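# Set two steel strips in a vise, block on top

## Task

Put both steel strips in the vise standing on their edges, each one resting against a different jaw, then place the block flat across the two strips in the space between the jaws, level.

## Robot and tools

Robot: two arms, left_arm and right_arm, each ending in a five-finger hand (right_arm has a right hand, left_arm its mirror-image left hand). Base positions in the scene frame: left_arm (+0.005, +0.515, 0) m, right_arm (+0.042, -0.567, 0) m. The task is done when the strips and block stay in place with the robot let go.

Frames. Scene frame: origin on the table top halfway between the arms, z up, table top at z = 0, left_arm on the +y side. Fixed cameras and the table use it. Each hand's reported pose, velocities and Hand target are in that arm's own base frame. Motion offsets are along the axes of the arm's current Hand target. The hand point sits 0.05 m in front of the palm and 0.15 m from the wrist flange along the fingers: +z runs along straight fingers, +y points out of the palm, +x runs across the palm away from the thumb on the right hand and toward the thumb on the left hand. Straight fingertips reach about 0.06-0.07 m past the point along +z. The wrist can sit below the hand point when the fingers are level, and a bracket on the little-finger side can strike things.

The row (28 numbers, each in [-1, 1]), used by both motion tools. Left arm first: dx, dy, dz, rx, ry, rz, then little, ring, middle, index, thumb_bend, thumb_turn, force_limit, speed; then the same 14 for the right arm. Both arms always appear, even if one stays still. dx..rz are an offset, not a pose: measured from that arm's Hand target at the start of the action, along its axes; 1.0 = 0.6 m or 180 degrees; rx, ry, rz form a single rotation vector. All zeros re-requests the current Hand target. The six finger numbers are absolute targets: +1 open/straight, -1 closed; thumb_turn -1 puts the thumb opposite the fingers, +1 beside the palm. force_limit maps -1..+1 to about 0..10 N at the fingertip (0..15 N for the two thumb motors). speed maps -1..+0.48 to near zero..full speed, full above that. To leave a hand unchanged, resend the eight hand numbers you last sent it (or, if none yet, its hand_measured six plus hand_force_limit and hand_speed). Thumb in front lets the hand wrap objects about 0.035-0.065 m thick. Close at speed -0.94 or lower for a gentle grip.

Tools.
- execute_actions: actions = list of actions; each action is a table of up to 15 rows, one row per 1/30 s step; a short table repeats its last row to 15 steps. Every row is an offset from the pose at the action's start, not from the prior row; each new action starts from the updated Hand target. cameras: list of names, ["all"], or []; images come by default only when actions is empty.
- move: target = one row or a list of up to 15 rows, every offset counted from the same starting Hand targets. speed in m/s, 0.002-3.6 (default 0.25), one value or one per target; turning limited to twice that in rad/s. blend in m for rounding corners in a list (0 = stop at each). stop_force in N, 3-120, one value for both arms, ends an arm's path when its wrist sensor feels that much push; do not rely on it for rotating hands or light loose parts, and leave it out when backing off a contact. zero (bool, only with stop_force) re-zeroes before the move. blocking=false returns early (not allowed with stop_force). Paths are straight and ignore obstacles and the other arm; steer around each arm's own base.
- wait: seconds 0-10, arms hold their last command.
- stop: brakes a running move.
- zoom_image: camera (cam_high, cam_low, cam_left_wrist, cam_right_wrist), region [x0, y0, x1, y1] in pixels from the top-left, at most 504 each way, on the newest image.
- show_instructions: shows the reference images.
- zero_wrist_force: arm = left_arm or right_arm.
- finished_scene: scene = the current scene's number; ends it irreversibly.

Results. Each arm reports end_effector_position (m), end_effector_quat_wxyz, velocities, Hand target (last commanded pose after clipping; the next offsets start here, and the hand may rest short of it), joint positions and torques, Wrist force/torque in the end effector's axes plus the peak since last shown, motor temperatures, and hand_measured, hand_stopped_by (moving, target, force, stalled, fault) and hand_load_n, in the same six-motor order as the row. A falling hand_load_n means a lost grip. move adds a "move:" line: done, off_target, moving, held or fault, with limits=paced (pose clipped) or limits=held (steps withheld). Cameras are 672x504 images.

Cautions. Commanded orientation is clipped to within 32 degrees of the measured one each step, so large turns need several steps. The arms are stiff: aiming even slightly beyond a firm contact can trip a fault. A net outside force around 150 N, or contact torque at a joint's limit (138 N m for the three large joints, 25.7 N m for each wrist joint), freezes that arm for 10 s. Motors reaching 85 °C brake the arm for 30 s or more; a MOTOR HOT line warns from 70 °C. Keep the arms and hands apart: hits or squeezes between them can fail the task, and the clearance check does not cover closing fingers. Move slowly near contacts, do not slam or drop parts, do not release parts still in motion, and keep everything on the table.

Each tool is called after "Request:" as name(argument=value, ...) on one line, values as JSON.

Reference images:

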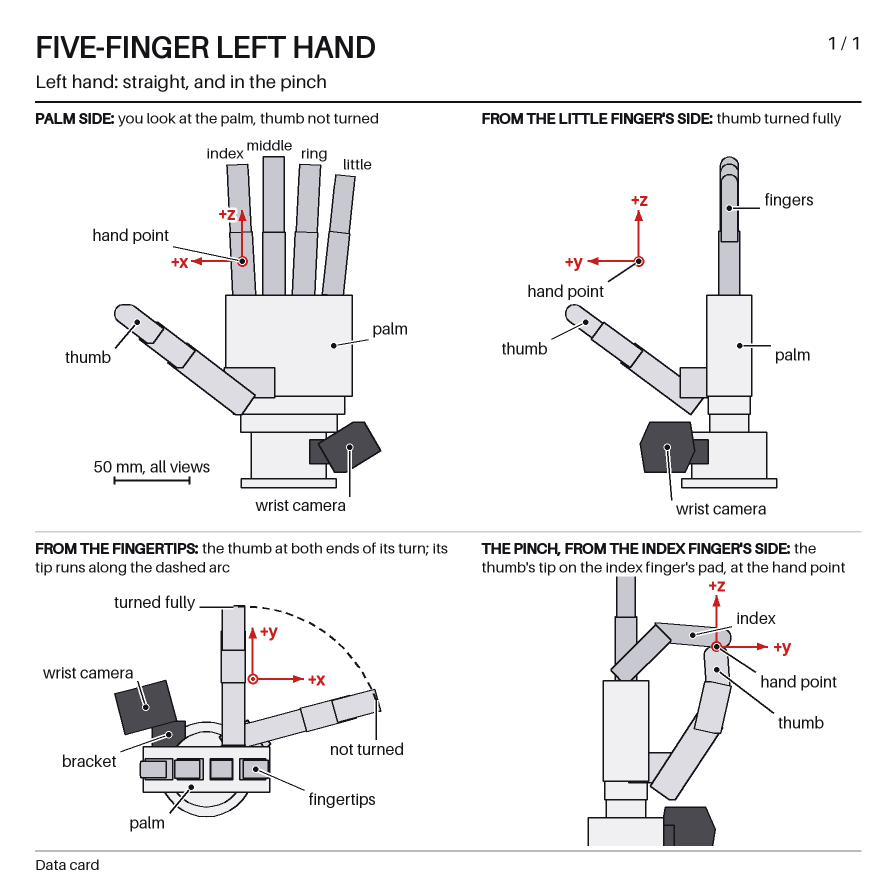

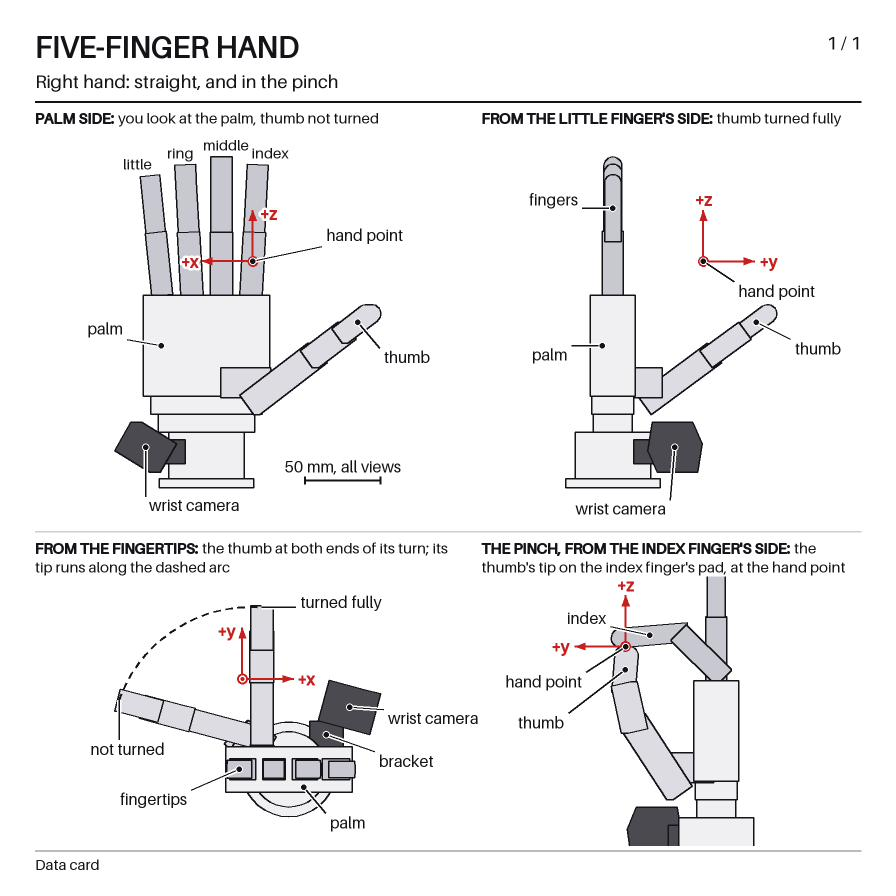

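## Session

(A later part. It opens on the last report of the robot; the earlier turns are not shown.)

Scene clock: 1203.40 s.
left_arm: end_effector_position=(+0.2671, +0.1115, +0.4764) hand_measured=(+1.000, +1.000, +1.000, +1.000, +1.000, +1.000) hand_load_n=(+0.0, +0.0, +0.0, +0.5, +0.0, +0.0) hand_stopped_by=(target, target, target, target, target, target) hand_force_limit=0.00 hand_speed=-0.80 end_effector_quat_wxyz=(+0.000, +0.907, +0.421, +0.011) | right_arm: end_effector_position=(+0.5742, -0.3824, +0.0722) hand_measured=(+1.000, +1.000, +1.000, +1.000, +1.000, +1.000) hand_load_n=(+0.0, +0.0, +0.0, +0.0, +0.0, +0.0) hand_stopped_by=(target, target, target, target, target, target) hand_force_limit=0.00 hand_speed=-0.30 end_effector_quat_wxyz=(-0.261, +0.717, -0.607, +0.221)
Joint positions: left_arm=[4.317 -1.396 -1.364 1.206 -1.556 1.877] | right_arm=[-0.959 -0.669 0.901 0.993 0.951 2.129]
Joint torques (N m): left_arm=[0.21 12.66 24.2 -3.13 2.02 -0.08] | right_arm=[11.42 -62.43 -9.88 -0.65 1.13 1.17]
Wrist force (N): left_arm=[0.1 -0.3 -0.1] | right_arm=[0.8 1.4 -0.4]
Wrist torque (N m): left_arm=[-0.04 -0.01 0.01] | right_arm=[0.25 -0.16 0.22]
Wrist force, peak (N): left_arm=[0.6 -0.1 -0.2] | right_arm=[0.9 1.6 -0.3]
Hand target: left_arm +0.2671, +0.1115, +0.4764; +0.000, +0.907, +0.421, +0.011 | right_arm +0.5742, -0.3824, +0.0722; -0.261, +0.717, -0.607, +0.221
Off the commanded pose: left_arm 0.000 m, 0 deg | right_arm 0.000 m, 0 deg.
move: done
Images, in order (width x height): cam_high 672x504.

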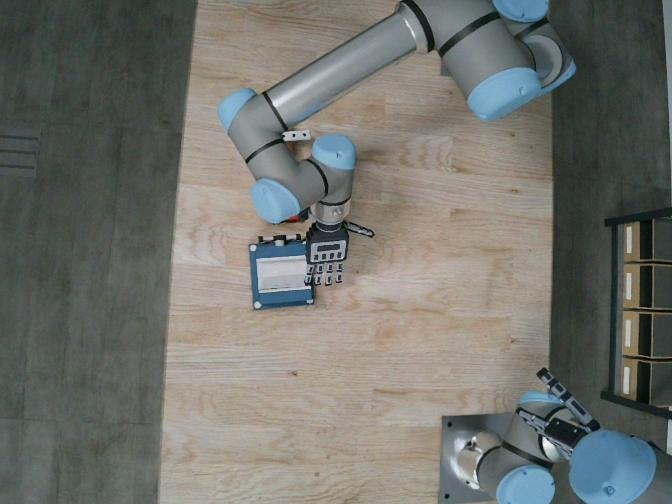

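Request:
move(target=[[0,0,0,0,0,0,1,1,1,1,1,1,0,-0.8,-0.0067,0,0,0,0,0,1,1,1,1,1,1,0.0,-0.3],[0,0,0,0,0,0,1,1,1,1,1,1,0,-0.8,-0.0067,-0.075,-0.0893,0,0,0,1,1,1,1,1,1,0.0,-0.3],[0,0,0,0,0,0,1,1,1,1,1,1,0,-0.8,-0.05,-0.1,-0.13,0,0,0,1,1,1,1,1,1,0.0,-0.3]], speed=[0.03,0.1,0.15], blend=[0,0.02,0], cameras=["cam_high","cam_right_wrist"])

Request:
zoom_image(camera="cam_high", region=[240, 230, 340, 310])

Scene clock: 1219.70 s.
left_arm: end_effector_position=(+0.2671, +0.1115, +0.4764) hand_measured=(+1.000, +1.000, +1.000, +1.000, +1.000, +1.000) hand_load_n=(+0.0, +0.0, -0.5, +0.0, +0.0, +0.0) hand_stopped_by=(target, target, target, target, target, target) hand_force_limit=0.00 hand_speed=-0.80 end_effector_quat_wxyz=(+0.000, +0.907, +0.421, +0.011) | right_arm: end_effector_position=(+0.5651, -0.3536, +0.1704) hand_measured=(+1.000, +1.000, +1.000, +1.000, +1.000, +1.000) hand_load_n=(+0.0, +0.0, +0.0, +0.0, +0.0, +0.0) hand_stopped_by=(target, target, target, target, target, target) hand_force_limit=0.00 hand_speed=-0.30 end_effector_quat_wxyz=(-0.261, +0.717, -0.607, +0.221)
Joint positions: left_arm=[4.317 -1.396 -1.364 1.206 -1.556 1.877] | right_arm=[-0.943 -0.797 0.876 1.135 0.957 2.146]
Joint torques (N m): left_arm=[0.3 12.02 24.6 -3.07 2.02 -0.02] | right_arm=[-12.98 -60.72 -13.82 -0.6 -3.33 -1.31]
Wrist force (N): left_arm=[0.4 -0.2 -0.1] | right_arm=[0.8 1.0 0.0]
Wrist torque (N m): left_arm=[-0.03 -0.06 0.03] | right_arm=[0.13 -0.16 0.04]
Wrist force, peak (N): left_arm=[0.4 -0.1 -0.6] | right_arm=[0.6 2.4 0.7]
Hand target: left_arm +0.2671, +0.1115, +0.4764; +0.000, +0.907, +0.421, +0.011 | right_arm +0.5651, -0.3536, +0.1705; -0.261, +0.717, -0.607, +0.221
Off the commanded pose: left_arm 0.000 m, 0 deg | right_arm 0.000 m, 0 deg.
move: done; blend cut to 0.0193 m at target 2
camera_calibration:
cam_right_wrist: T_world_to_cam=[[-0.685856, -0.399122, -0.608526, 0.348077], [-0.675802, 0.65953, 0.329107, 0.540741], [0.269987, 0.636963, -0.72207, 0.305613], [0, 0, 0, 1]] pos_world=[0.521653, -0.412375, 0.254526]
Images, in order (width x height): cam_high 672x504, cam_right_wrist 672x504.

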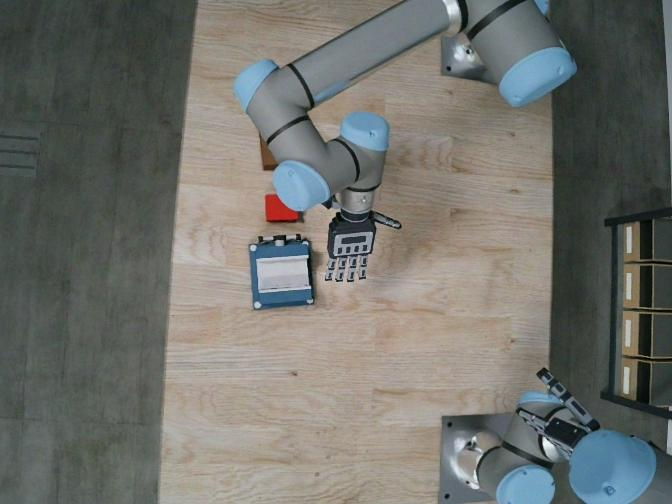

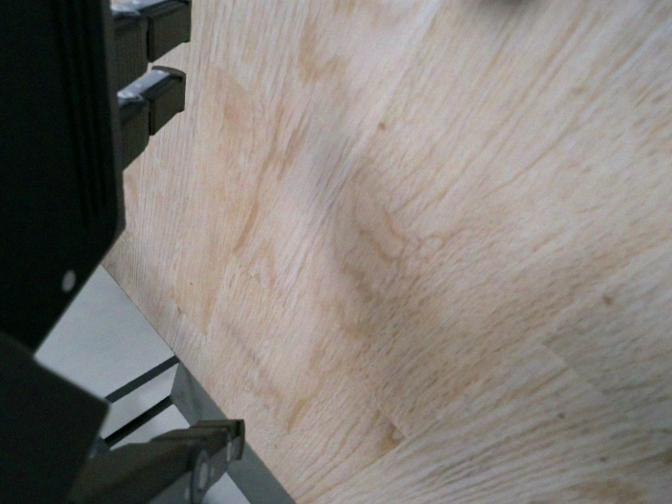

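Scaled by 5.040 from the camera's 672x504 image, which has a finer 960x720 frame.

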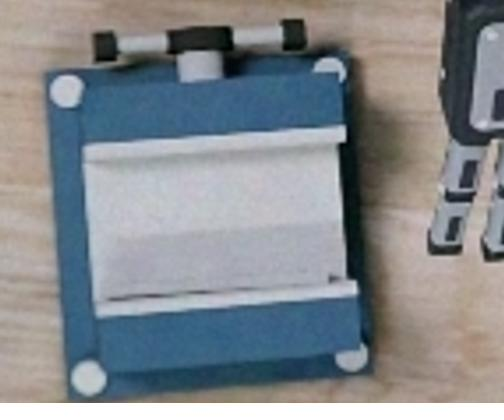

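Request:
zoom_image(camera="cam_high", region=[255, 275, 285, 297])

Request:
zoom_image(camera="cam_high", region=[285, 275, 315, 297])

Scaled by 16.800 from the camera's 672x504 image, which has a finer 960x720 frame.

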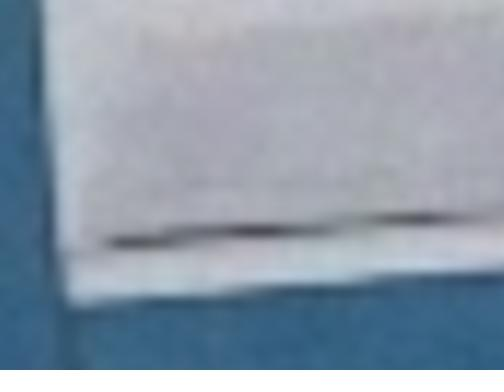

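Scaled by 16.800 from the camera's 672x504 image, which has a finer 960x720 frame.

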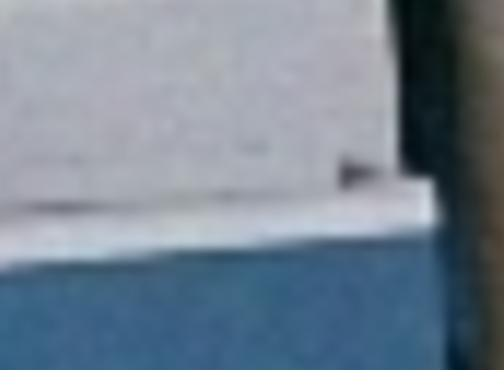

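Request:
move(target=[[0,0,0,0,0,0,1,1,1,1,1,1,0,-0.8,0.195,0.0573,0.0172,0,0,0,1,1,1,1,1,1,0.0,-0.3],[0,0,0,0,0,0,1,1,1,1,1,1,0,-0.8,0.195,0.1198,0.0915,0,0,0,1,1,1,1,1,1,0.0,-0.3]], speed=[0.15,0.06], blend=[0.02,0], cameras=[])

Request:
move(target=[0,0,0,0,0,0,1,1,1,1,1,1,0,-0.8,0,-0.0319,0.0268,0,0,0,1,1,1,1,1,1,0.0,-0.3], speed=0.01, stop_force=3, cameras=["cam_high","cam_right_wrist"])

Request:
zoom_image(camera="cam_high", region=[240, 230, 340, 310])

Scene clock: 1234.27 s.
left_arm: end_effector_position=(+0.2671, +0.1115, +0.4764) hand_measured=(+1.000, +1.000, +1.000, +1.000, +1.000, +1.000) hand_load_n=(+0.0, +0.0, +0.0, +0.0, +0.0, +0.0) hand_stopped_by=(target, target, target, target, target, target) hand_force_limit=0.00 hand_speed=-0.80 end_effector_quat_wxyz=(+0.000, +0.907, +0.421, +0.011) | right_arm: end_effector_position=(+0.5650, -0.4722, +0.0822) hand_measured=(+1.000, +1.000, +1.000, +1.000, +1.000, +1.000) hand_load_n=(+0.0, +0.0, +0.0, +0.0, +0.5, -0.5) hand_stopped_by=(target, target, target, target, target, target) hand_force_limit=0.00 hand_speed=-0.30 end_effector_quat_wxyz=(-0.261, +0.717, -0.607, +0.221)
Joint positions: left_arm=[4.317 -1.396 -1.364 1.206 -1.556 1.877] | right_arm=[-1.045 -0.443 0.453 1.274 0.924 2.027]
Joint torques (N m): left_arm=[0.12 12.94 24.33 -3.22 2.19 -0.1] | right_arm=[7.23 -65.82 -27.03 4.51 -3.31 1.41]
Wrist force (N): left_arm=[0.3 -0.2 -0.3] | right_arm=[0.9 0.9 0.0]
Wrist torque (N m): left_arm=[-0.01 -0.05 0.03] | right_arm=[0.13 -0.18 0.21]
Wrist force, peak (N): left_arm=[0.3 0.1 -0.7] | right_arm=[1.7 0.7 -0.2]
Hand target: left_arm +0.2671, +0.1115, +0.4764; +0.000, +0.907, +0.421, +0.011 | right_arm +0.5650, -0.4722, +0.0822; -0.261, +0.717, -0.607, +0.221
Off the commanded pose: left_arm 0.000 m, 0 deg | right_arm 0.000 m, 0 deg.
move: done
No camera images: "cameras" was empty.

Scene clock: 1236.67 s.
left_arm: end_effector_position=(+0.2671, +0.1115, +0.4764) hand_measured=(+1.000, +1.000, +1.000, +1.000, +1.000, +1.000) hand_load_n=(+0.0, +0.0, +0.0, +0.0, +0.0, +0.0) hand_stopped_by=(target, target, target, target, target, target) hand_force_limit=0.00 hand_speed=-0.80 end_effector_quat_wxyz=(+0.000, +0.907, +0.421, +0.011) | right_arm: end_effector_position=(+0.5776, -0.4701, +0.0822) hand_measured=(+1.000, +1.000, +1.000, +1.000, +1.000, +1.000) hand_load_n=(+0.0, +0.0, -3.0, +0.0, +0.0, +0.0) hand_stopped_by=(target, target, target, target, target, target) hand_force_limit=0.00 hand_speed=-0.30 end_effector_quat_wxyz=(-0.261, +0.717, -0.607, +0.221)
Joint positions: left_arm=[4.317 -1.396 -1.364 1.206 -1.556 1.877] | right_arm=[-1.028 -0.405 0.374 1.302 0.929 2.048]
Joint torques (N m): left_arm=[0.87 12.53 24.72 -3.04 2 -0.07] | right_arm=[-12.12 -70.87 -27.33 -0.82 -3.77 -0.91]
Wrist force (N): left_arm=[0.1 -0.1 -0.4] | right_arm=[0.3 2.9 -1.1]
Wrist torque (N m): left_arm=[0.00 -0.03 0.01] | right_arm=[0.10 -0.13 0.12]
Wrist force, peak (N): left_arm=[0.3 -0.3 -0.6] | right_arm=[0.3 4.9 -4.8]
Hand target: left_arm +0.2671, +0.1115, +0.4764; +0.000, +0.907, +0.421, +0.011 | right_arm +0.5776, -0.4701, +0.0822; -0.261, +0.717, -0.607, +0.221 (not the last commanded pose)
Off the commanded pose: left_arm 0.000 m, 0 deg | right_arm 0.012 m, 0 deg.
move: contact (right_arm)
camera_calibration:
cam_right_wrist: T_world_to_cam=[[-0.685758, -0.399075, -0.608667, 0.256347], [-0.675813, 0.659605, 0.328936, 0.655091], [0.27021, 0.636915, -0.722029, 0.312562], [0, 0, 0, 1]] pos_world=[0.534053, -0.528875, 0.166226]
Images, in order (width x height): cam_high 672x504, cam_right_wrist 672x504.

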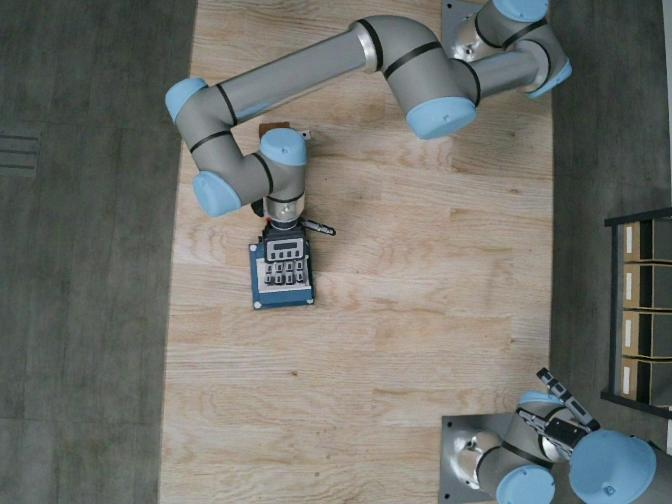

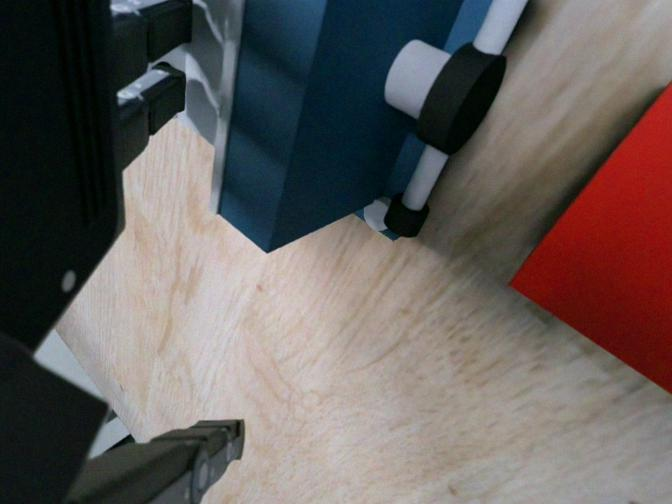

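Scaled by 5.040 from the camera's 672x504 image, which has a finer 960x720 frame.

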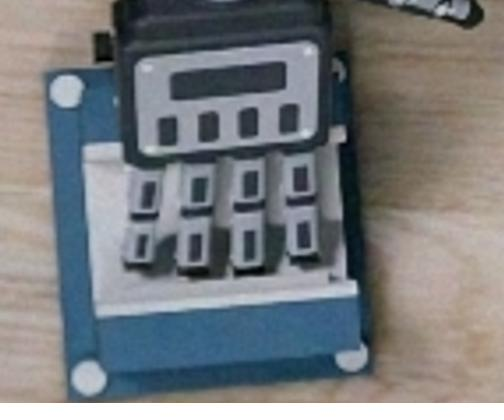

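Request:
move(target=[[0,0,0,0,0,0,1,1,1,1,1,1,0,-0.8,0,0.0153,-0.0129,0,0,0,1,1,1,1,1,1,0.0,-0.3],[0,0,0,0,0,0,1,1,1,1,1,1,0,-0.8,0,-0.049,-0.0895,0,0,0,1,1,1,1,1,1,0.0,-0.3],[0,0,0,0,0,0,1,1,1,1,1,1,0,-0.8,-0.176,0.2022,-0.426,-0.1710,-0.1788,-0.4912,0,0,0,0,0,-1,0.0,-0.3]], speed=[0.03,0.1,0.25], blend=[0,0.02,0], cameras=["cam_high","cam_right_wrist"])

Request:
zoom_image(camera="cam_high", region=[240, 230, 340, 310])

Scene clock: 1263.07 s.
left_arm: end_effector_position=(+0.2671, +0.1115, +0.4764) hand_measured=(+1.000, +1.000, +1.000, +1.000, +1.000, +1.000) hand_load_n=(+0.0, +0.0, +0.0, +0.0, +0.0, +0.0) hand_stopped_by=(target, target, target, target, target, target) hand_force_limit=0.00 hand_speed=-0.80 end_effector_quat_wxyz=(+0.000, +0.907, +0.421, +0.011) | right_arm: end_effector_position=(+0.3063, -0.4086, +0.1998) hand_measured=(+0.000, +0.000, +0.000, +0.000, +0.000, -1.000) hand_load_n=(+0.0, +0.0, +0.0, +0.0, +0.0, +0.0) hand_stopped_by=(target, target, target, target, target, target) hand_force_limit=0.00 hand_speed=-0.30 end_effector_quat_wxyz=(+0.000, +0.994, +0.105, +0.000)
Joint positions: left_arm=[4.317 -1.396 -1.364 1.206 -1.556 1.877] | right_arm=[-1.101 -1.151 1.41 1.312 1.57 0.259]
Joint torques (N m): left_arm=[0.83 13.29 24.5 -3.09 2.02 -0.14] | right_arm=[12.52 -45.97 -13.53 0.1 1.75 -1.51]
Wrist force (N): left_arm=[-0.1 -0.1 -0.2] | right_arm=[0.3 -0.1 0.4]
Wrist torque (N m): left_arm=[-0.01 0.01 0.00] | right_arm=[0.00 -0.08 -0.04]
Wrist force, peak (N): left_arm=[0.5 -0.2 -0.6] | right_arm=[0.3 3.3 -1.1]
Hand target: left_arm +0.2671, +0.1115, +0.4764; +0.000, +0.907, +0.421, +0.011 | right_arm +0.3063, -0.4086, +0.1998; +0.000, +0.994, +0.105, +0.000
Off the commanded pose: left_arm 0.000 m, 0 deg | right_arm 0.000 m, 0 deg.
move: done
camera_calibration:
cam_right_wrist: T_world_to_cam=[[0.474981, -0.879919, 0.0116109, -0.509487], [-0.700952, -0.370331, 0.609525, -0.076675], [-0.532033, -0.297652, -0.792682, 0.309676], [0, 0, 0, 1]] pos_world=[0.353009, -0.384527, 0.298126]
Images, in order (width x height): cam_high 672x504, cam_right_wrist 672x504.

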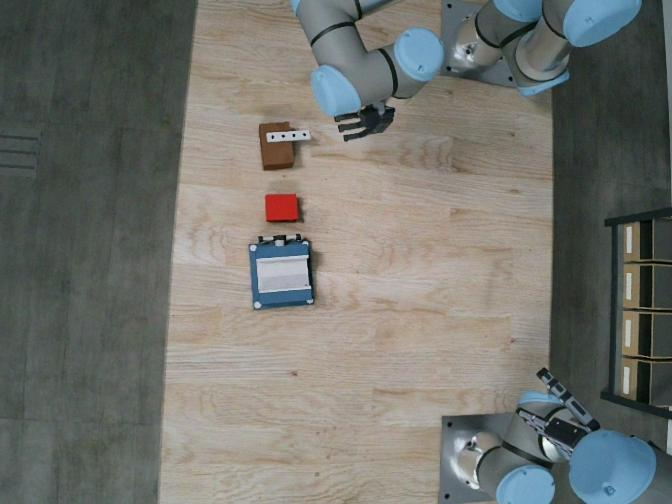

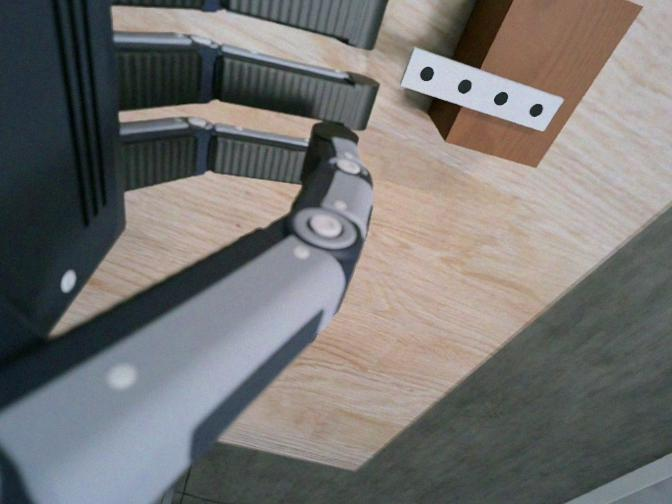

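Scaled by 5.040 from the camera's 672x504 image, which has a finer 960x720 frame.

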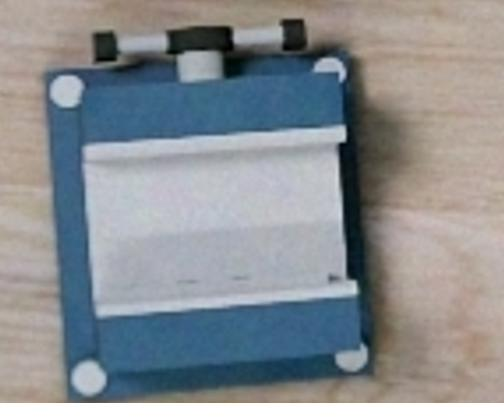

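Request:
execute_actions(actions=[], cameras=["cam_high", "cam_right_wrist"])

Scene clock: 1279.70 s.
left_arm: end_effector_position=(+0.2671, +0.1115, +0.4764) hand_measured=(+1.000, +1.000, +1.000, +1.000, +1.000, +1.000) hand_load_n=(+0.0, +0.0, +0.0, +0.0, +0.0, +0.0) hand_stopped_by=(target, target, target, target, target, target) hand_force_limit=0.00 hand_speed=-0.80 end_effector_quat_wxyz=(+0.000, +0.907, +0.421, +0.011) | right_arm: end_effector_position=(+0.3063, -0.4086, +0.1998) hand_measured=(+0.000, +0.000, +0.000, +0.000, +0.000, -1.000) hand_load_n=(+0.0, +0.0, +0.0, +0.0, +0.0, +0.0) hand_stopped_by=(target, target, target, target, target, target) hand_force_limit=0.00 hand_speed=-0.30 end_effector_quat_wxyz=(+0.000, +0.994, +0.105, +0.000)
Joint positions: left_arm=[4.317 -1.396 -1.364 1.206 -1.556 1.877] | right_arm=[-1.101 -1.151 1.41 1.312 1.57 0.259]
Joint velocities: within noise
Joint torques (N m): left_arm=[0.54 12.09 24.61 -2.94 2.03 -0.15] | right_arm=[12.8 -45.23 -15.37 0.13 1.67 -1.24]
Motor temperatures (°C): left_arm=[36 36 40 45 41 40] | right_arm=[35 39 35 38 39 45]
Wrist force (N): left_arm=[-0.1 -0.1 -0.4] | right_arm=[0.5 -0.3 0.5]
Wrist torque (N m): left_arm=[0.01 -0.01 0.00] | right_arm=[-0.03 -0.11 -0.04]
Wrist force, peak (N): left_arm=[0.2 -0.5 -0.5] | right_arm=[0.6 -0.1 0.6]
Hand target: left_arm +0.2671, +0.1115, +0.4764; +0.000, +0.907, +0.421, +0.011 | right_arm +0.3063, -0.4086, +0.1998; +0.000, +0.994, +0.105, +0.000
Off the commanded pose: left_arm 0.000 m, 0 deg | right_arm 0.000 m, 0 deg.
camera_calibration:
cam_right_wrist: T_world_to_cam=[[0.474981, -0.879919, 0.0116109, -0.509487], [-0.700952, -0.370331, 0.609525, -0.076675], [-0.532033, -0.297652, -0.792682, 0.309676], [0, 0, 0, 1]] pos_world=[0.353009, -0.384527, 0.298126]
Images, in order (width x height): cam_high 672x504, cam_right_wrist 672x504.

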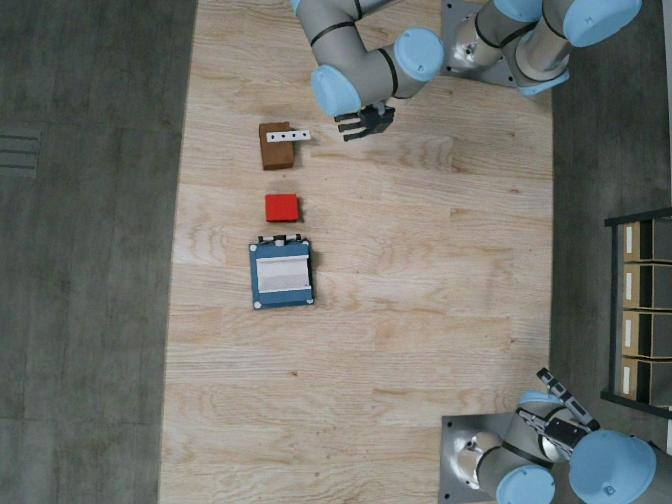

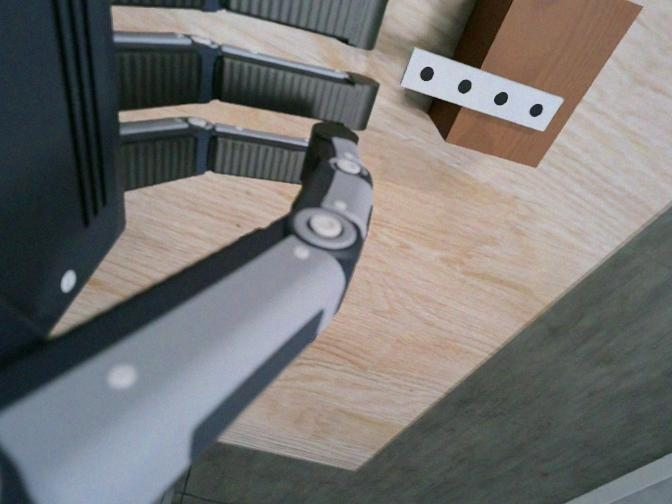

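Request:
zoom_image(camera="cam_right_wrist", region=[390, 30, 590, 180])

Request:
zoom_image(camera="cam_high", region=[240, 110, 340, 185])

Scaled by 2.520 from the camera's 672x504 image, which has a finer 960x720 frame.

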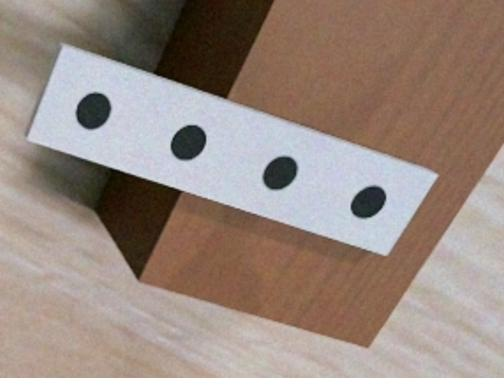

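Scaled by 5.040 from the camera's 672x504 image, which has a finer 960x720 frame.

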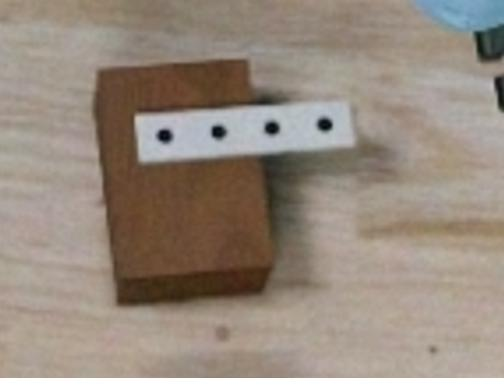

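Request:
move(target=[[0,0,0,0,0,0,1,1,1,1,1,1,0,-0.8,0.00185,-0.01903,0.22633,0,0,0,0,0,0,0,0,-1,0.0,-0.3]], speed=0.15, cameras=["cam_right_wrist"])

Scene clock: 1297.67 s.
left_arm: end_effector_position=(+0.2671, +0.1115, +0.4764) hand_measured=(+1.000, +1.000, +1.000, +1.000, +1.000, +1.000) hand_load_n=(+0.0, +0.0, +0.0, +0.0, +0.0, +0.0) hand_stopped_by=(target, target, target, target, target, target) hand_force_limit=0.00 hand_speed=-0.80 end_effector_quat_wxyz=(+0.000, +0.907, +0.421, +0.011) | right_arm: end_effector_position=(+0.3051, -0.3971, +0.0641) hand_measured=(+0.000, +0.000, +0.000, +0.000, +0.000, -1.000) hand_load_n=(+0.0, +0.0, +0.0, +0.0, +0.0, +0.0) hand_stopped_by=(target, target, target, target, target, target) hand_force_limit=0.00 hand_speed=-0.30 end_effector_quat_wxyz=(+0.000, +0.994, +0.105, +0.000)
Joint positions: left_arm=[4.317 -1.396 -1.364 1.206 -1.556 1.877] | right_arm=[-1.092 -1.041 1.621 0.991 1.57 0.268]
Joint torques (N m): left_arm=[-0.01 12.23 23.99 -3.18 2.09 -0.04] | right_arm=[1.02 -34.83 -11.71 0.82 1.04 -1.03]
Wrist force (N): left_arm=[0.4 0.2 -0.2] | right_arm=[0.1 0.2 0.6]
Wrist torque (N m): left_arm=[0.04 -0.07 0.02] | right_arm=[0.05 -0.07 -0.12]
Wrist force, peak (N): left_arm=[0.4 -0.2 -0.6] | right_arm=[0.0 0.0 1.9]
Hand target: left_arm +0.2671, +0.1115, +0.4764; +0.000, +0.907, +0.421, +0.011 | right_arm +0.3051, -0.3971, +0.0640; +0.000, +0.994, +0.105, +0.000
Off the commanded pose: left_arm 0.000 m, 0 deg | right_arm 0.000 m, 0 deg.
move: done
camera_calibration:
cam_right_wrist: T_world_to_cam=[[0.47505, -0.879884, 0.0114912, -0.497214], [-0.700851, -0.370429, 0.609582, 0.00937353], [-0.532105, -0.297636, -0.79264, 0.204918], [0, 0, 0, 1]] pos_world=[0.351809, -0.373027, 0.162426]
Images, in order (width x height): cam_right_wrist 672x504.

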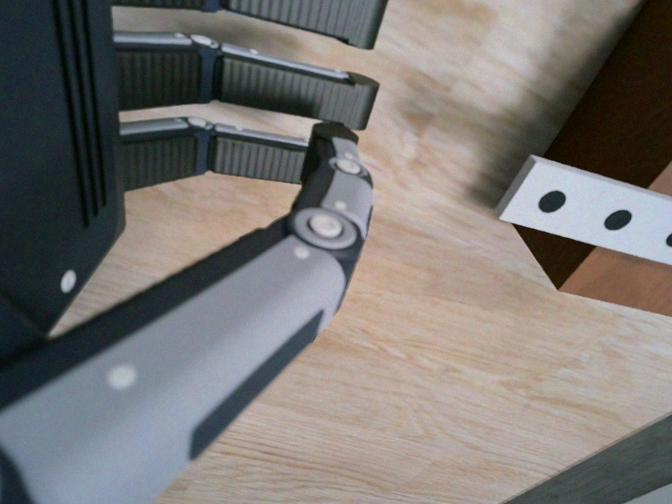

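Request:
move(target=[[0,0,0,0,0,0,1,1,1,1,1,1,0,-0.8,-0.0008,0.085,0,0,0,0,0,0,0,0,0,-1,0.0,-0.3]], speed=0.08, cameras=["cam_right_wrist"])

Scene clock: 1303.47 s.
left_arm: end_effector_position=(+0.2671, +0.1115, +0.4764) hand_measured=(+1.000, +1.000, +1.000, +1.000, +1.000, +1.000) hand_load_n=(+0.0, +0.0, +0.0, +0.0, +0.0, +0.0) hand_stopped_by=(target, target, target, target, target, target) hand_force_limit=0.00 hand_speed=-0.80 end_effector_quat_wxyz=(+0.000, +0.907, +0.421, +0.011) | right_arm: end_effector_position=(+0.3152, -0.4471, +0.0640) hand_measured=(+0.000, +0.000, +0.000, +0.000, +0.000, -1.000) hand_load_n=(+0.5, +0.0, +0.0, +0.0, +0.0, +0.0) hand_stopped_by=(target, target, target, target, target, target) hand_force_limit=0.00 hand_speed=-0.30 end_effector_quat_wxyz=(+0.000, +0.994, +0.105, +0.000)
Joint positions: left_arm=[4.317 -1.396 -1.364 1.206 -1.556 1.877] | right_arm=[-1.121 -0.95 1.467 1.054 1.57 0.239]
Joint torques (N m): left_arm=[0.33 12.2 24.88 -3.23 2.03 -0.05] | right_arm=[12.29 -42.12 -21.64 -0.1 -0.55 1.27]
Wrist force (N): left_arm=[0.1 -0.2 -0.5] | right_arm=[0.3 0.1 0.4]
Wrist torque (N m): left_arm=[0.00 -0.04 0.02] | right_arm=[0.06 -0.09 0.05]
Wrist force, peak (N): left_arm=[0.4 0.0 -0.7] | right_arm=[0.3 0.9 0.5]
Hand target: left_arm +0.2671, +0.1115, +0.4764; +0.000, +0.907, +0.421, +0.011 | right_arm +0.3153, -0.4471, +0.0640; +0.000, +0.994, +0.105, +0.000
Off the commanded pose: left_arm 0.000 m, 0 deg | right_arm 0.000 m, 0 deg.
move: done
camera_calibration:
cam_right_wrist: T_world_to_cam=[[0.474862, -0.879986, 0.0114338, -0.54597], [-0.700954, -0.370332, 0.609522, -0.00191997], [-0.532137, -0.297454, -0.792687, 0.195428], [0, 0, 0, 1]] pos_world=[0.361909, -0.423026, 0.162326]
Images, in order (width x height): cam_right_wrist 672x504.

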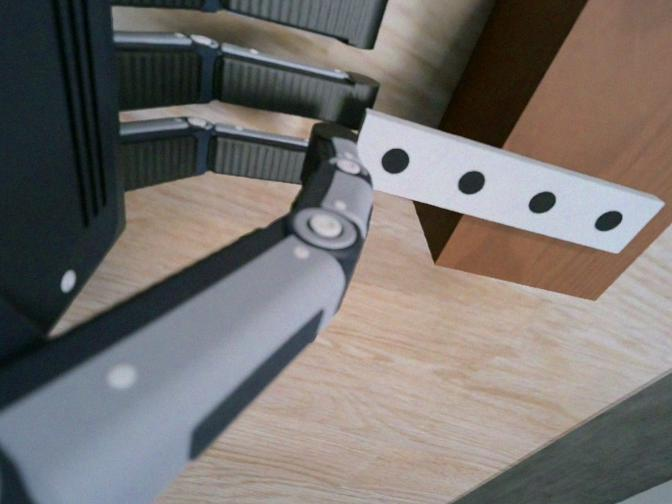

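Request:
move(target=[[0,0,0,0,0,0,1,1,1,1,1,1,0,-0.8,-0.0005,0.0335,0,0,0,0,0,0,0,0,0,-1,0.0,-0.3]], speed=0.05, stop_force=4, cameras=["cam_right_wrist"])

Scene clock: 1308.83 s.
left_arm: end_effector_position=(+0.2671, +0.1115, +0.4764) hand_measured=(+1.000, +1.000, +1.000, +1.000, +1.000, +1.000) hand_load_n=(+0.0, +0.0, +0.0, +0.0, +0.0, +0.0) hand_stopped_by=(target, target, target, target, target, target) hand_force_limit=0.00 hand_speed=-0.80 end_effector_quat_wxyz=(+0.000, +0.907, +0.421, +0.011) | right_arm: end_effector_position=(+0.3192, -0.4668, +0.0640) hand_measured=(+0.000, +0.000, +0.000, +0.000, +0.000, -1.000) hand_load_n=(+0.0, +0.0, +0.0, +0.0, +0.0, +0.0) hand_stopped_by=(target, target, target, target, target, target) hand_force_limit=0.00 hand_speed=-0.30 end_effector_quat_wxyz=(+0.000, +0.994, +0.105, +0.000)
Joint positions: left_arm=[4.317 -1.396 -1.364 1.206 -1.556 1.877] | right_arm=[-1.13 -0.912 1.401 1.082 1.57 0.229]
Joint torques (N m): left_arm=[0.19 12.97 24.92 -3.23 2.03 -0.15] | right_arm=[12.31 -52.21 -21.6 -0.19 -0.32 1.57]
Wrist force (N): left_arm=[0.5 -0.3 -0.2] | right_arm=[0.4 0.1 0.3]
Wrist torque (N m): left_arm=[-0.03 -0.08 0.05] | right_arm=[0.04 -0.08 0.10]
Wrist force, peak (N): left_arm=[0.5 -0.3 -0.5] | right_arm=[0.4 0.4 0.5]
Hand target: left_arm +0.2671, +0.1115, +0.4764; +0.000, +0.907, +0.421, +0.011 | right_arm +0.3192, -0.4668, +0.0640; +0.000, +0.994, +0.105, +0.000
Off the commanded pose: left_arm 0.000 m, 0 deg | right_arm 0.000 m, 0 deg.
move: done
camera_calibration:
cam_right_wrist: T_world_to_cam=[[0.474981, -0.879919, 0.0116109, -0.565249], [-0.700952, -0.370331, 0.609525, -0.0064125], [-0.532033, -0.297652, -0.792682, 0.19157], [0, 0, 0, 1]] pos_world=[0.365909, -0.442727, 0.162326]
Images, in order (width x height): cam_right_wrist 672x504.

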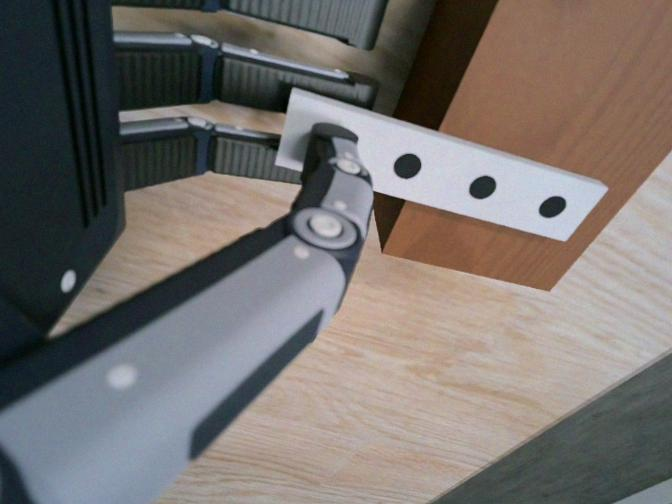

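Request:
move(target=[[0,0,0,0,0,0,1,1,1,1,1,1,0,-0.8,0,0,0,0,0,0,0,0,-0.6,-0.6,0,-1,0.0,-0.94]], cameras=["cam_right_wrist"])

Request:
wait(seconds=3)

Scene clock: 1314.03 s.
left_arm: end_effector_position=(+0.2671, +0.1115, +0.4764) hand_measured=(+1.000, +1.000, +1.000, +1.000, +1.000, +1.000) hand_load_n=(+0.0, +0.0, +0.0, +0.0, +0.0, +0.0) hand_stopped_by=(target, target, target, target, target, target) hand_force_limit=0.00 hand_speed=-0.80 end_effector_quat_wxyz=(+0.000, +0.907, +0.421, +0.011) | right_arm: end_effector_position=(+0.3192, -0.4668, +0.0640) hand_measured=(+0.000, +0.000, -0.144, -0.150, +0.000, -1.000) hand_load_n=(+0.0, +0.0, +6.5, +5.5, +0.5, +0.0) hand_stopped_by=(target, target, force, force, target, target) hand_force_limit=0.00 hand_speed=-0.94 end_effector_quat_wxyz=(+0.000, +0.994, +0.105, +0.000)
Joint positions: left_arm=[4.317 -1.396 -1.364 1.206 -1.556 1.877] | right_arm=[-1.13 -0.912 1.401 1.082 1.57 0.229]
Joint torques (N m): left_arm=[0.43 13.02 24.23 -3.19 2 -0.05] | right_arm=[11.51 -53.62 -23.03 -0.09 0.45 1.37]
Wrist force (N): left_arm=[-0.1 0.2 0.0] | right_arm=[0.3 0.0 1.1]
Wrist torque (N m): left_arm=[0.03 0.02 -0.01] | right_arm=[0.05 -0.08 0.09]
Wrist force, peak (N): left_arm=[0.4 -0.2 -0.7] | right_arm=[0.3 0.0 1.1]
Hand target: left_arm +0.2671, +0.1115, +0.4764; +0.000, +0.907, +0.421, +0.011 | right_arm +0.3192, -0.4668, +0.0640; +0.000, +0.994, +0.105, +0.000
Off the commanded pose: left_arm 0.000 m, 0 deg | right_arm 0.000 m, 0 deg.
move: done
camera_calibration:
cam_right_wrist: T_world_to_cam=[[0.474981, -0.879919, 0.0116109, -0.565249], [-0.700952, -0.370331, 0.609525, -0.0064125], [-0.532033, -0.297652, -0.792682, 0.19157], [0, 0, 0, 1]] pos_world=[0.365909, -0.442727, 0.162326]
Images, in order (width x height): cam_right_wrist 672x504.

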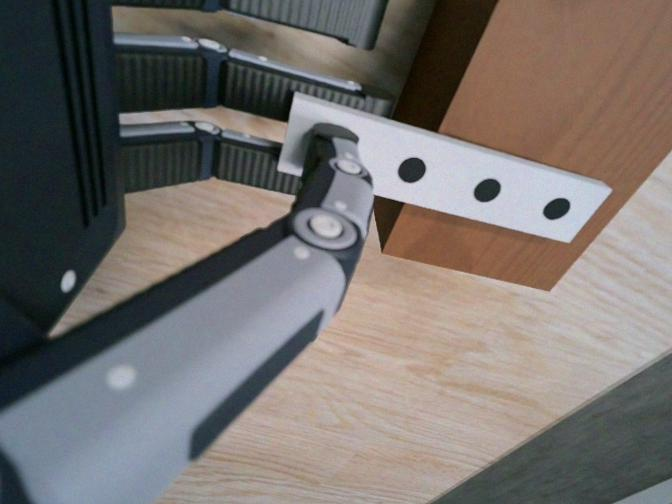

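Scene clock: 1317.03 s.
left_arm: end_effector_position=(+0.2671, +0.1115, +0.4764) hand_measured=(+1.000, +1.000, +1.000, +1.000, +1.000, +1.000) hand_load_n=(+0.0, +0.0, +0.0, +0.0, +0.0, +0.0) hand_stopped_by=(target, target, target, target, target, target) hand_force_limit=0.00 hand_speed=-0.80 end_effector_quat_wxyz=(+0.000, +0.907, +0.421, +0.011) | right_arm: end_effector_position=(+0.3192, -0.4668, +0.0640) hand_measured=(+0.000, +0.000, -0.144, -0.150, +0.000, -1.000) hand_load_n=(+0.0, +0.0, +6.5, +5.0, +0.5, -0.5) hand_stopped_by=(target, target, force, force, target, target) hand_force_limit=0.00 hand_speed=-0.94 end_effector_quat_wxyz=(+0.000, +0.994, +0.105, +0.000)
Joint positions: left_arm=[4.317 -1.396 -1.364 1.206 -1.556 1.877] | right_arm=[-1.13 -0.912 1.401 1.082 1.57 0.229]
Joint torques (N m): left_arm=[1.01 12.45 25.05 -3.21 2.02 -0.07] | right_arm=[13.85 -54.1 -23.22 0.2 0.95 1.5]
Wrist force (N): left_arm=[0.1 -0.1 -0.4] | right_arm=[0.5 0.0 1.1]
Wrist torque (N m): left_arm=[0.00 -0.03 0.02] | right_arm=[0.05 -0.11 0.10]
Wrist force, peak (N): left_arm=[0.4 0.0 -0.6] | right_arm=[0.4 -0.1 1.3]
Hand target: left_arm +0.2671, +0.1115, +0.4764; +0.000, +0.907, +0.421, +0.011 | right_arm +0.3192, -0.4668, +0.0640; +0.000, +0.994, +0.105, +0.000
Off the commanded pose: left_arm 0.000 m, 0 deg | right_arm 0.000 m, 0 deg.
wait: 3.00 s; at rest by 0.17 s

Request:
move(target=[[0,0,0,0,0,0,1,1,1,1,1,1,0,-0.8,0,0,-0.2167,0,0,0,0,0,-0.6,-0.6,0,-1,0.0,-0.94]], speed=0.1, cameras=["cam_right_wrist"])

Scene clock: 1321.27 s.
left_arm: end_effector_position=(+0.2671, +0.1115, +0.4764) hand_measured=(+1.000, +1.000, +1.000, +1.000, +1.000, +1.000) hand_load_n=(+0.0, +0.0, +0.0, +0.0, +0.0, +0.0) hand_stopped_by=(target, target, target, target, target, target) hand_force_limit=0.00 hand_speed=-0.80 end_effector_quat_wxyz=(+0.000, +0.907, +0.421, +0.011) | right_arm: end_effector_position=(+0.3192, -0.4669, +0.1940) hand_measured=(+0.000, +0.000, -0.144, -0.150, +0.000, -1.000) hand_load_n=(+0.0, +0.0, +6.5, +5.0, +1.0, +0.0) hand_stopped_by=(target, target, force, force, target, target) hand_force_limit=0.00 hand_speed=-0.94 end_effector_quat_wxyz=(+0.000, +0.994, +0.105, +0.000)
Joint positions: left_arm=[4.317 -1.396 -1.364 1.206 -1.556 1.877] | right_arm=[-1.131 -1.02 1.226 1.365 1.57 0.229]
Joint torques (N m): left_arm=[-0.64 13.32 24.52 -3.14 1.99 -0.14] | right_arm=[-13.39 -37.59 -21.04 2.53 1.08 -0.45]
Wrist force (N): left_arm=[0.3 0.1 -0.5] | right_arm=[0.1 -0.1 1.2]
Wrist torque (N m): left_arm=[0.04 -0.07 0.03] | right_arm=[0.01 -0.05 0.11]
Wrist force, peak (N): left_arm=[0.4 0.0 -0.6] | right_arm=[0.3 0.0 2.2]
Hand target: left_arm +0.2671, +0.1115, +0.4764; +0.000, +0.907, +0.421, +0.011 | right_arm +0.3192, -0.4669, +0.1940; +0.000, +0.994, +0.105, +0.000
Off the commanded pose: left_arm 0.000 m, 0 deg | right_arm 0.000 m, 0 deg.
move: done
camera_calibration:
cam_right_wrist: T_world_to_cam=[[0.475028, -0.879893, 0.0116807, -0.566825], [-0.700932, -0.37032, 0.609555, -0.085769], [-0.532017, -0.297743, -0.792658, 0.294482], [0, 0, 0, 1]] pos_world=[0.365809, -0.442827, 0.292326]
Images, in order (width x height): cam_right_wrist 672x504.

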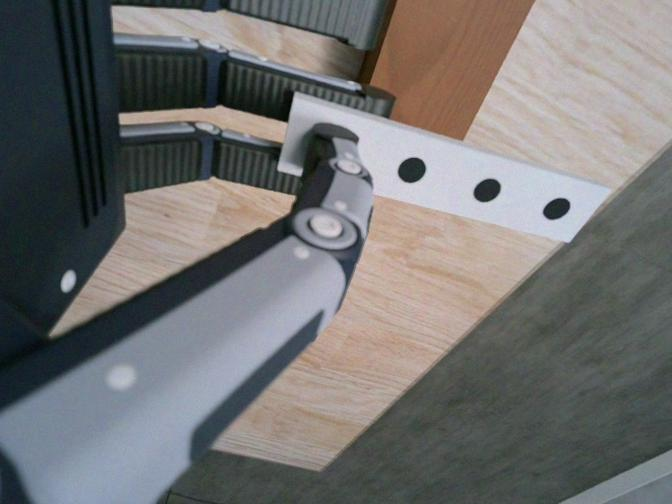

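Request:
zoom_image(camera="cam_right_wrist", region=[270, 80, 630, 260])

Scaled by 1.400 from the camera's 672x504 image, which has a finer 960x720 frame.

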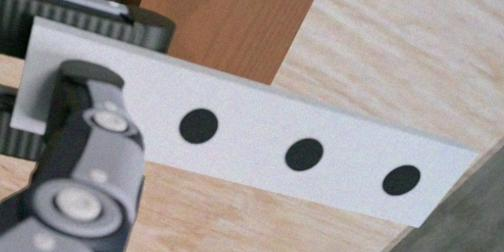

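Request:
move(target=[[0,0,0,0,0,0,1,1,1,1,1,1,0,-0.8,0.0202,-0.0945,-0.0767,0,0,0,0,0,-0.6,-0.6,0,-1,0.0,-0.94],[0,0,0,0,0,0,1,1,1,1,1,1,0,-0.8,0.0202,-0.0945,-0.0767,-0.0116,0.4999,0.0116,0,0,-0.6,-0.6,0,-1,0.0,-0.94]], speed=0.2, cameras=["cam_right_wrist", "cam_high"])

Scene clock: 1345.80 s.
left_arm: end_effector_position=(+0.2671, +0.1115, +0.4764) hand_measured=(+1.000, +1.000, +1.000, +1.000, +1.000, +1.000) hand_load_n=(+0.0, +0.0, +0.0, +0.0, +0.0, +0.0) hand_stopped_by=(target, target, target, target, target, target) hand_force_limit=0.00 hand_speed=-0.80 end_effector_quat_wxyz=(+0.000, +0.907, +0.421, +0.011) | right_arm: end_effector_position=(+0.3191, -0.4090, +0.2401) hand_measured=(+0.000, +0.000, -0.144, -0.150, +0.000, -1.000) hand_load_n=(+0.0, +0.0, +5.5, +5.0, +0.5, +0.0) hand_stopped_by=(target, target, force, force, target, target) hand_force_limit=0.00 hand_speed=-0.94 end_effector_quat_wxyz=(-0.058, +0.705, +0.058, +0.705) end_effector_velocity=(+0.000, +0.000, +0.000) end_effector_angular_velocity=(-0.001, -0.002, +0.000)
Joint positions: left_arm=[4.317 -1.396 -1.364 1.206 -1.556 1.877] | right_arm=[-1.756 -1.044 2.199 1.988 0.35 -1.572]
Joint velocities: left_arm=[within noise] | right_arm=[0.001 0 0.001 0.003 -0.001 -0.005]
Joint torques (N m): left_arm=[1.16 12.46 23.9 -3.22 1.97 -0.15] | right_arm=[12.1 -39.52 -2.81 2.49 -2.22 -1.71]
Wrist force (N): left_arm=[0.0 -0.2 -0.4] | right_arm=[-1.1 0.5 -0.5]
Wrist torque (N m): left_arm=[-0.02 -0.02 0.02] | right_arm=[-0.06 -0.06 0.20]
Wrist force, peak (N): left_arm=[0.3 -0.1 -0.7] | right_arm=[-0.2 1.4 2.2]
Hand target: left_arm +0.2671, +0.1115, +0.4764; +0.000, +0.907, +0.421, +0.011 | right_arm +0.3191, -0.4089, +0.2401; -0.058, +0.705, +0.058, +0.705
Off the commanded pose: left_arm 0.000 m, 0 deg | right_arm 0.000 m, 0 deg.
move: done
camera_calibration:
cam_right_wrist: T_world_to_cam=[[0.14561, -0.948873, 0.280067, -0.503828], [-0.566226, -0.312064, -0.762892, 0.217897], [0.811287, -0.0474963, -0.582716, -0.028469], [0, 0, 0, 1]] pos_world=[0.219838, -0.411423, 0.290748]
Images, in order (width x height): cam_high 672x504, cam_right_wrist 672x504.

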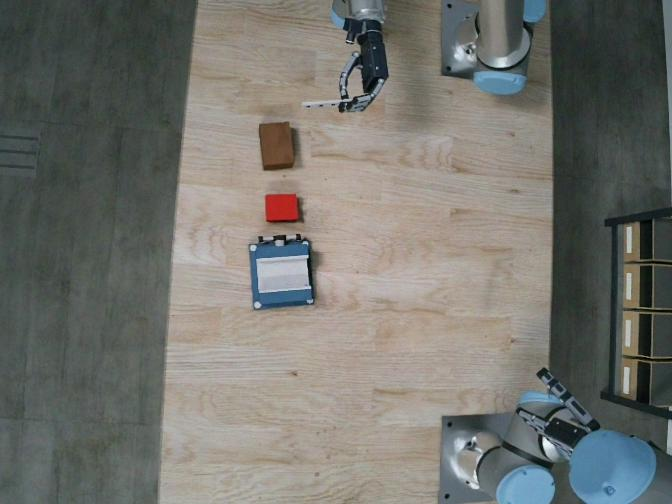

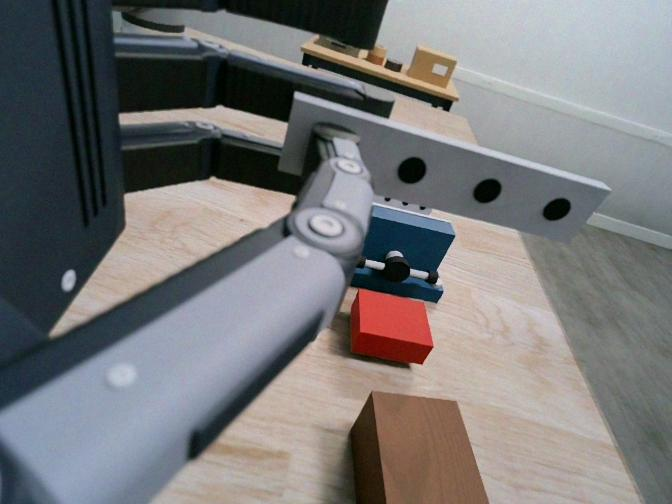

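Request:
move(target=[[0,0,0,0,0,0,1,1,1,1,1,1,0,-0.8,-0.10,0.0808,0.4875,0,0,-0.005,0,0,-0.6,-0.6,0,-1,0.0,-0.94],[0,0,0,0,0,0,1,1,1,1,1,1,0,-0.8,-0.1835,0.0808,0.4875,0,0,-0.005,0,0,-0.6,-0.6,0,-1,0.0,-0.94]], speed=[0.2, 0.1], cameras=["cam_right_wrist", "cam_high"])

Scene clock: 1359.60 s.
left_arm: end_effector_position=(+0.2671, +0.1115, +0.4764) hand_measured=(+1.000, +1.000, +1.000, +1.000, +1.000, +1.000) hand_load_n=(+0.0, +0.0, +0.0, +0.0, +0.0, +0.0) hand_stopped_by=(target, target, target, target, target, target) hand_force_limit=0.00 hand_speed=-0.80 end_effector_quat_wxyz=(+0.000, +0.907, +0.421, +0.011) | right_arm: end_effector_position=(+0.6157, -0.4088, +0.1303) hand_measured=(+0.000, +0.000, -0.144, -0.150, +0.000, -1.000) hand_load_n=(+0.0, +0.0, +6.0, +5.0, +1.0, -0.5) hand_stopped_by=(target, target, force, force, target, target) hand_force_limit=0.00 hand_speed=-0.94 end_effector_quat_wxyz=(-0.053, +0.704, +0.064, +0.705)
Joint positions: left_arm=[4.317 -1.396 -1.364 1.206 -1.556 1.877] | right_arm=[-1.081 -0.632 1.754 2.018 -0.325 -1.584]
Joint torques (N m): left_arm=[0.2 11.66 24.46 -3.4 2 0.04] | right_arm=[12.76 -41.72 -1.86 1.92 -2.22 -1.03]
Wrist force (N): left_arm=[0.1 -0.1 -0.2] | right_arm=[-0.8 0.4 -0.6]
Wrist torque (N m): left_arm=[0.00 -0.02 0.01] | right_arm=[-0.03 -0.09 0.11]
Wrist force, peak (N): left_arm=[0.5 -0.4 -0.7] | right_arm=[-0.8 0.2 -2.2]
Hand target: left_arm +0.2671, +0.1115, +0.4764; +0.000, +0.907, +0.421, +0.011 | right_arm +0.6157, -0.4088, +0.1302; -0.053, +0.704, +0.064, +0.705
Off the commanded pose: left_arm 0.000 m, 0 deg | right_arm 0.000 m, 0 deg.
move: done
camera_calibration:
cam_right_wrist: T_world_to_cam=[[0.144857, -0.944454, 0.294996, -0.515789], [-0.564121, -0.32377, -0.759566, 0.295674], [0.812886, -0.0563856, -0.579687, -0.338099], [0, 0, 0, 1]] pos_world=[0.516347, -0.410472, 0.180748]
Images, in order (width x height): cam_high 672x504, cam_right_wrist 672x504.

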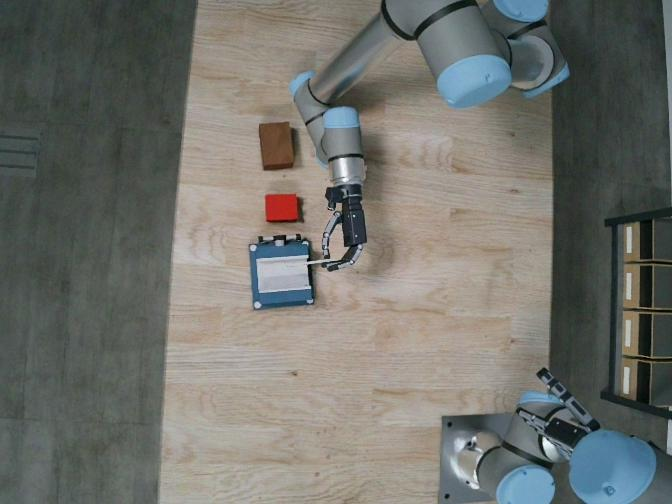

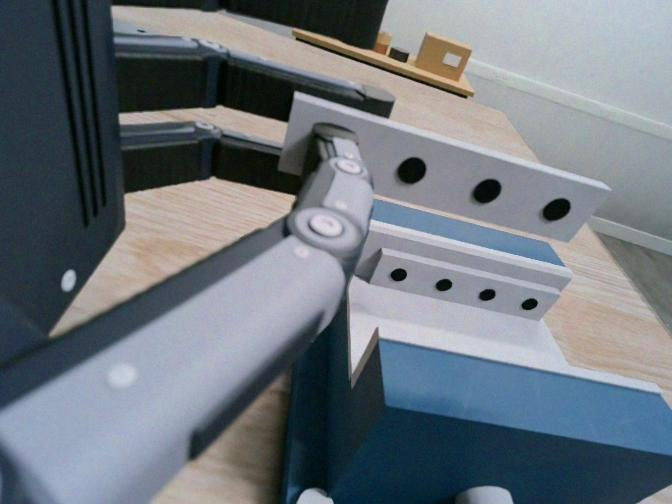

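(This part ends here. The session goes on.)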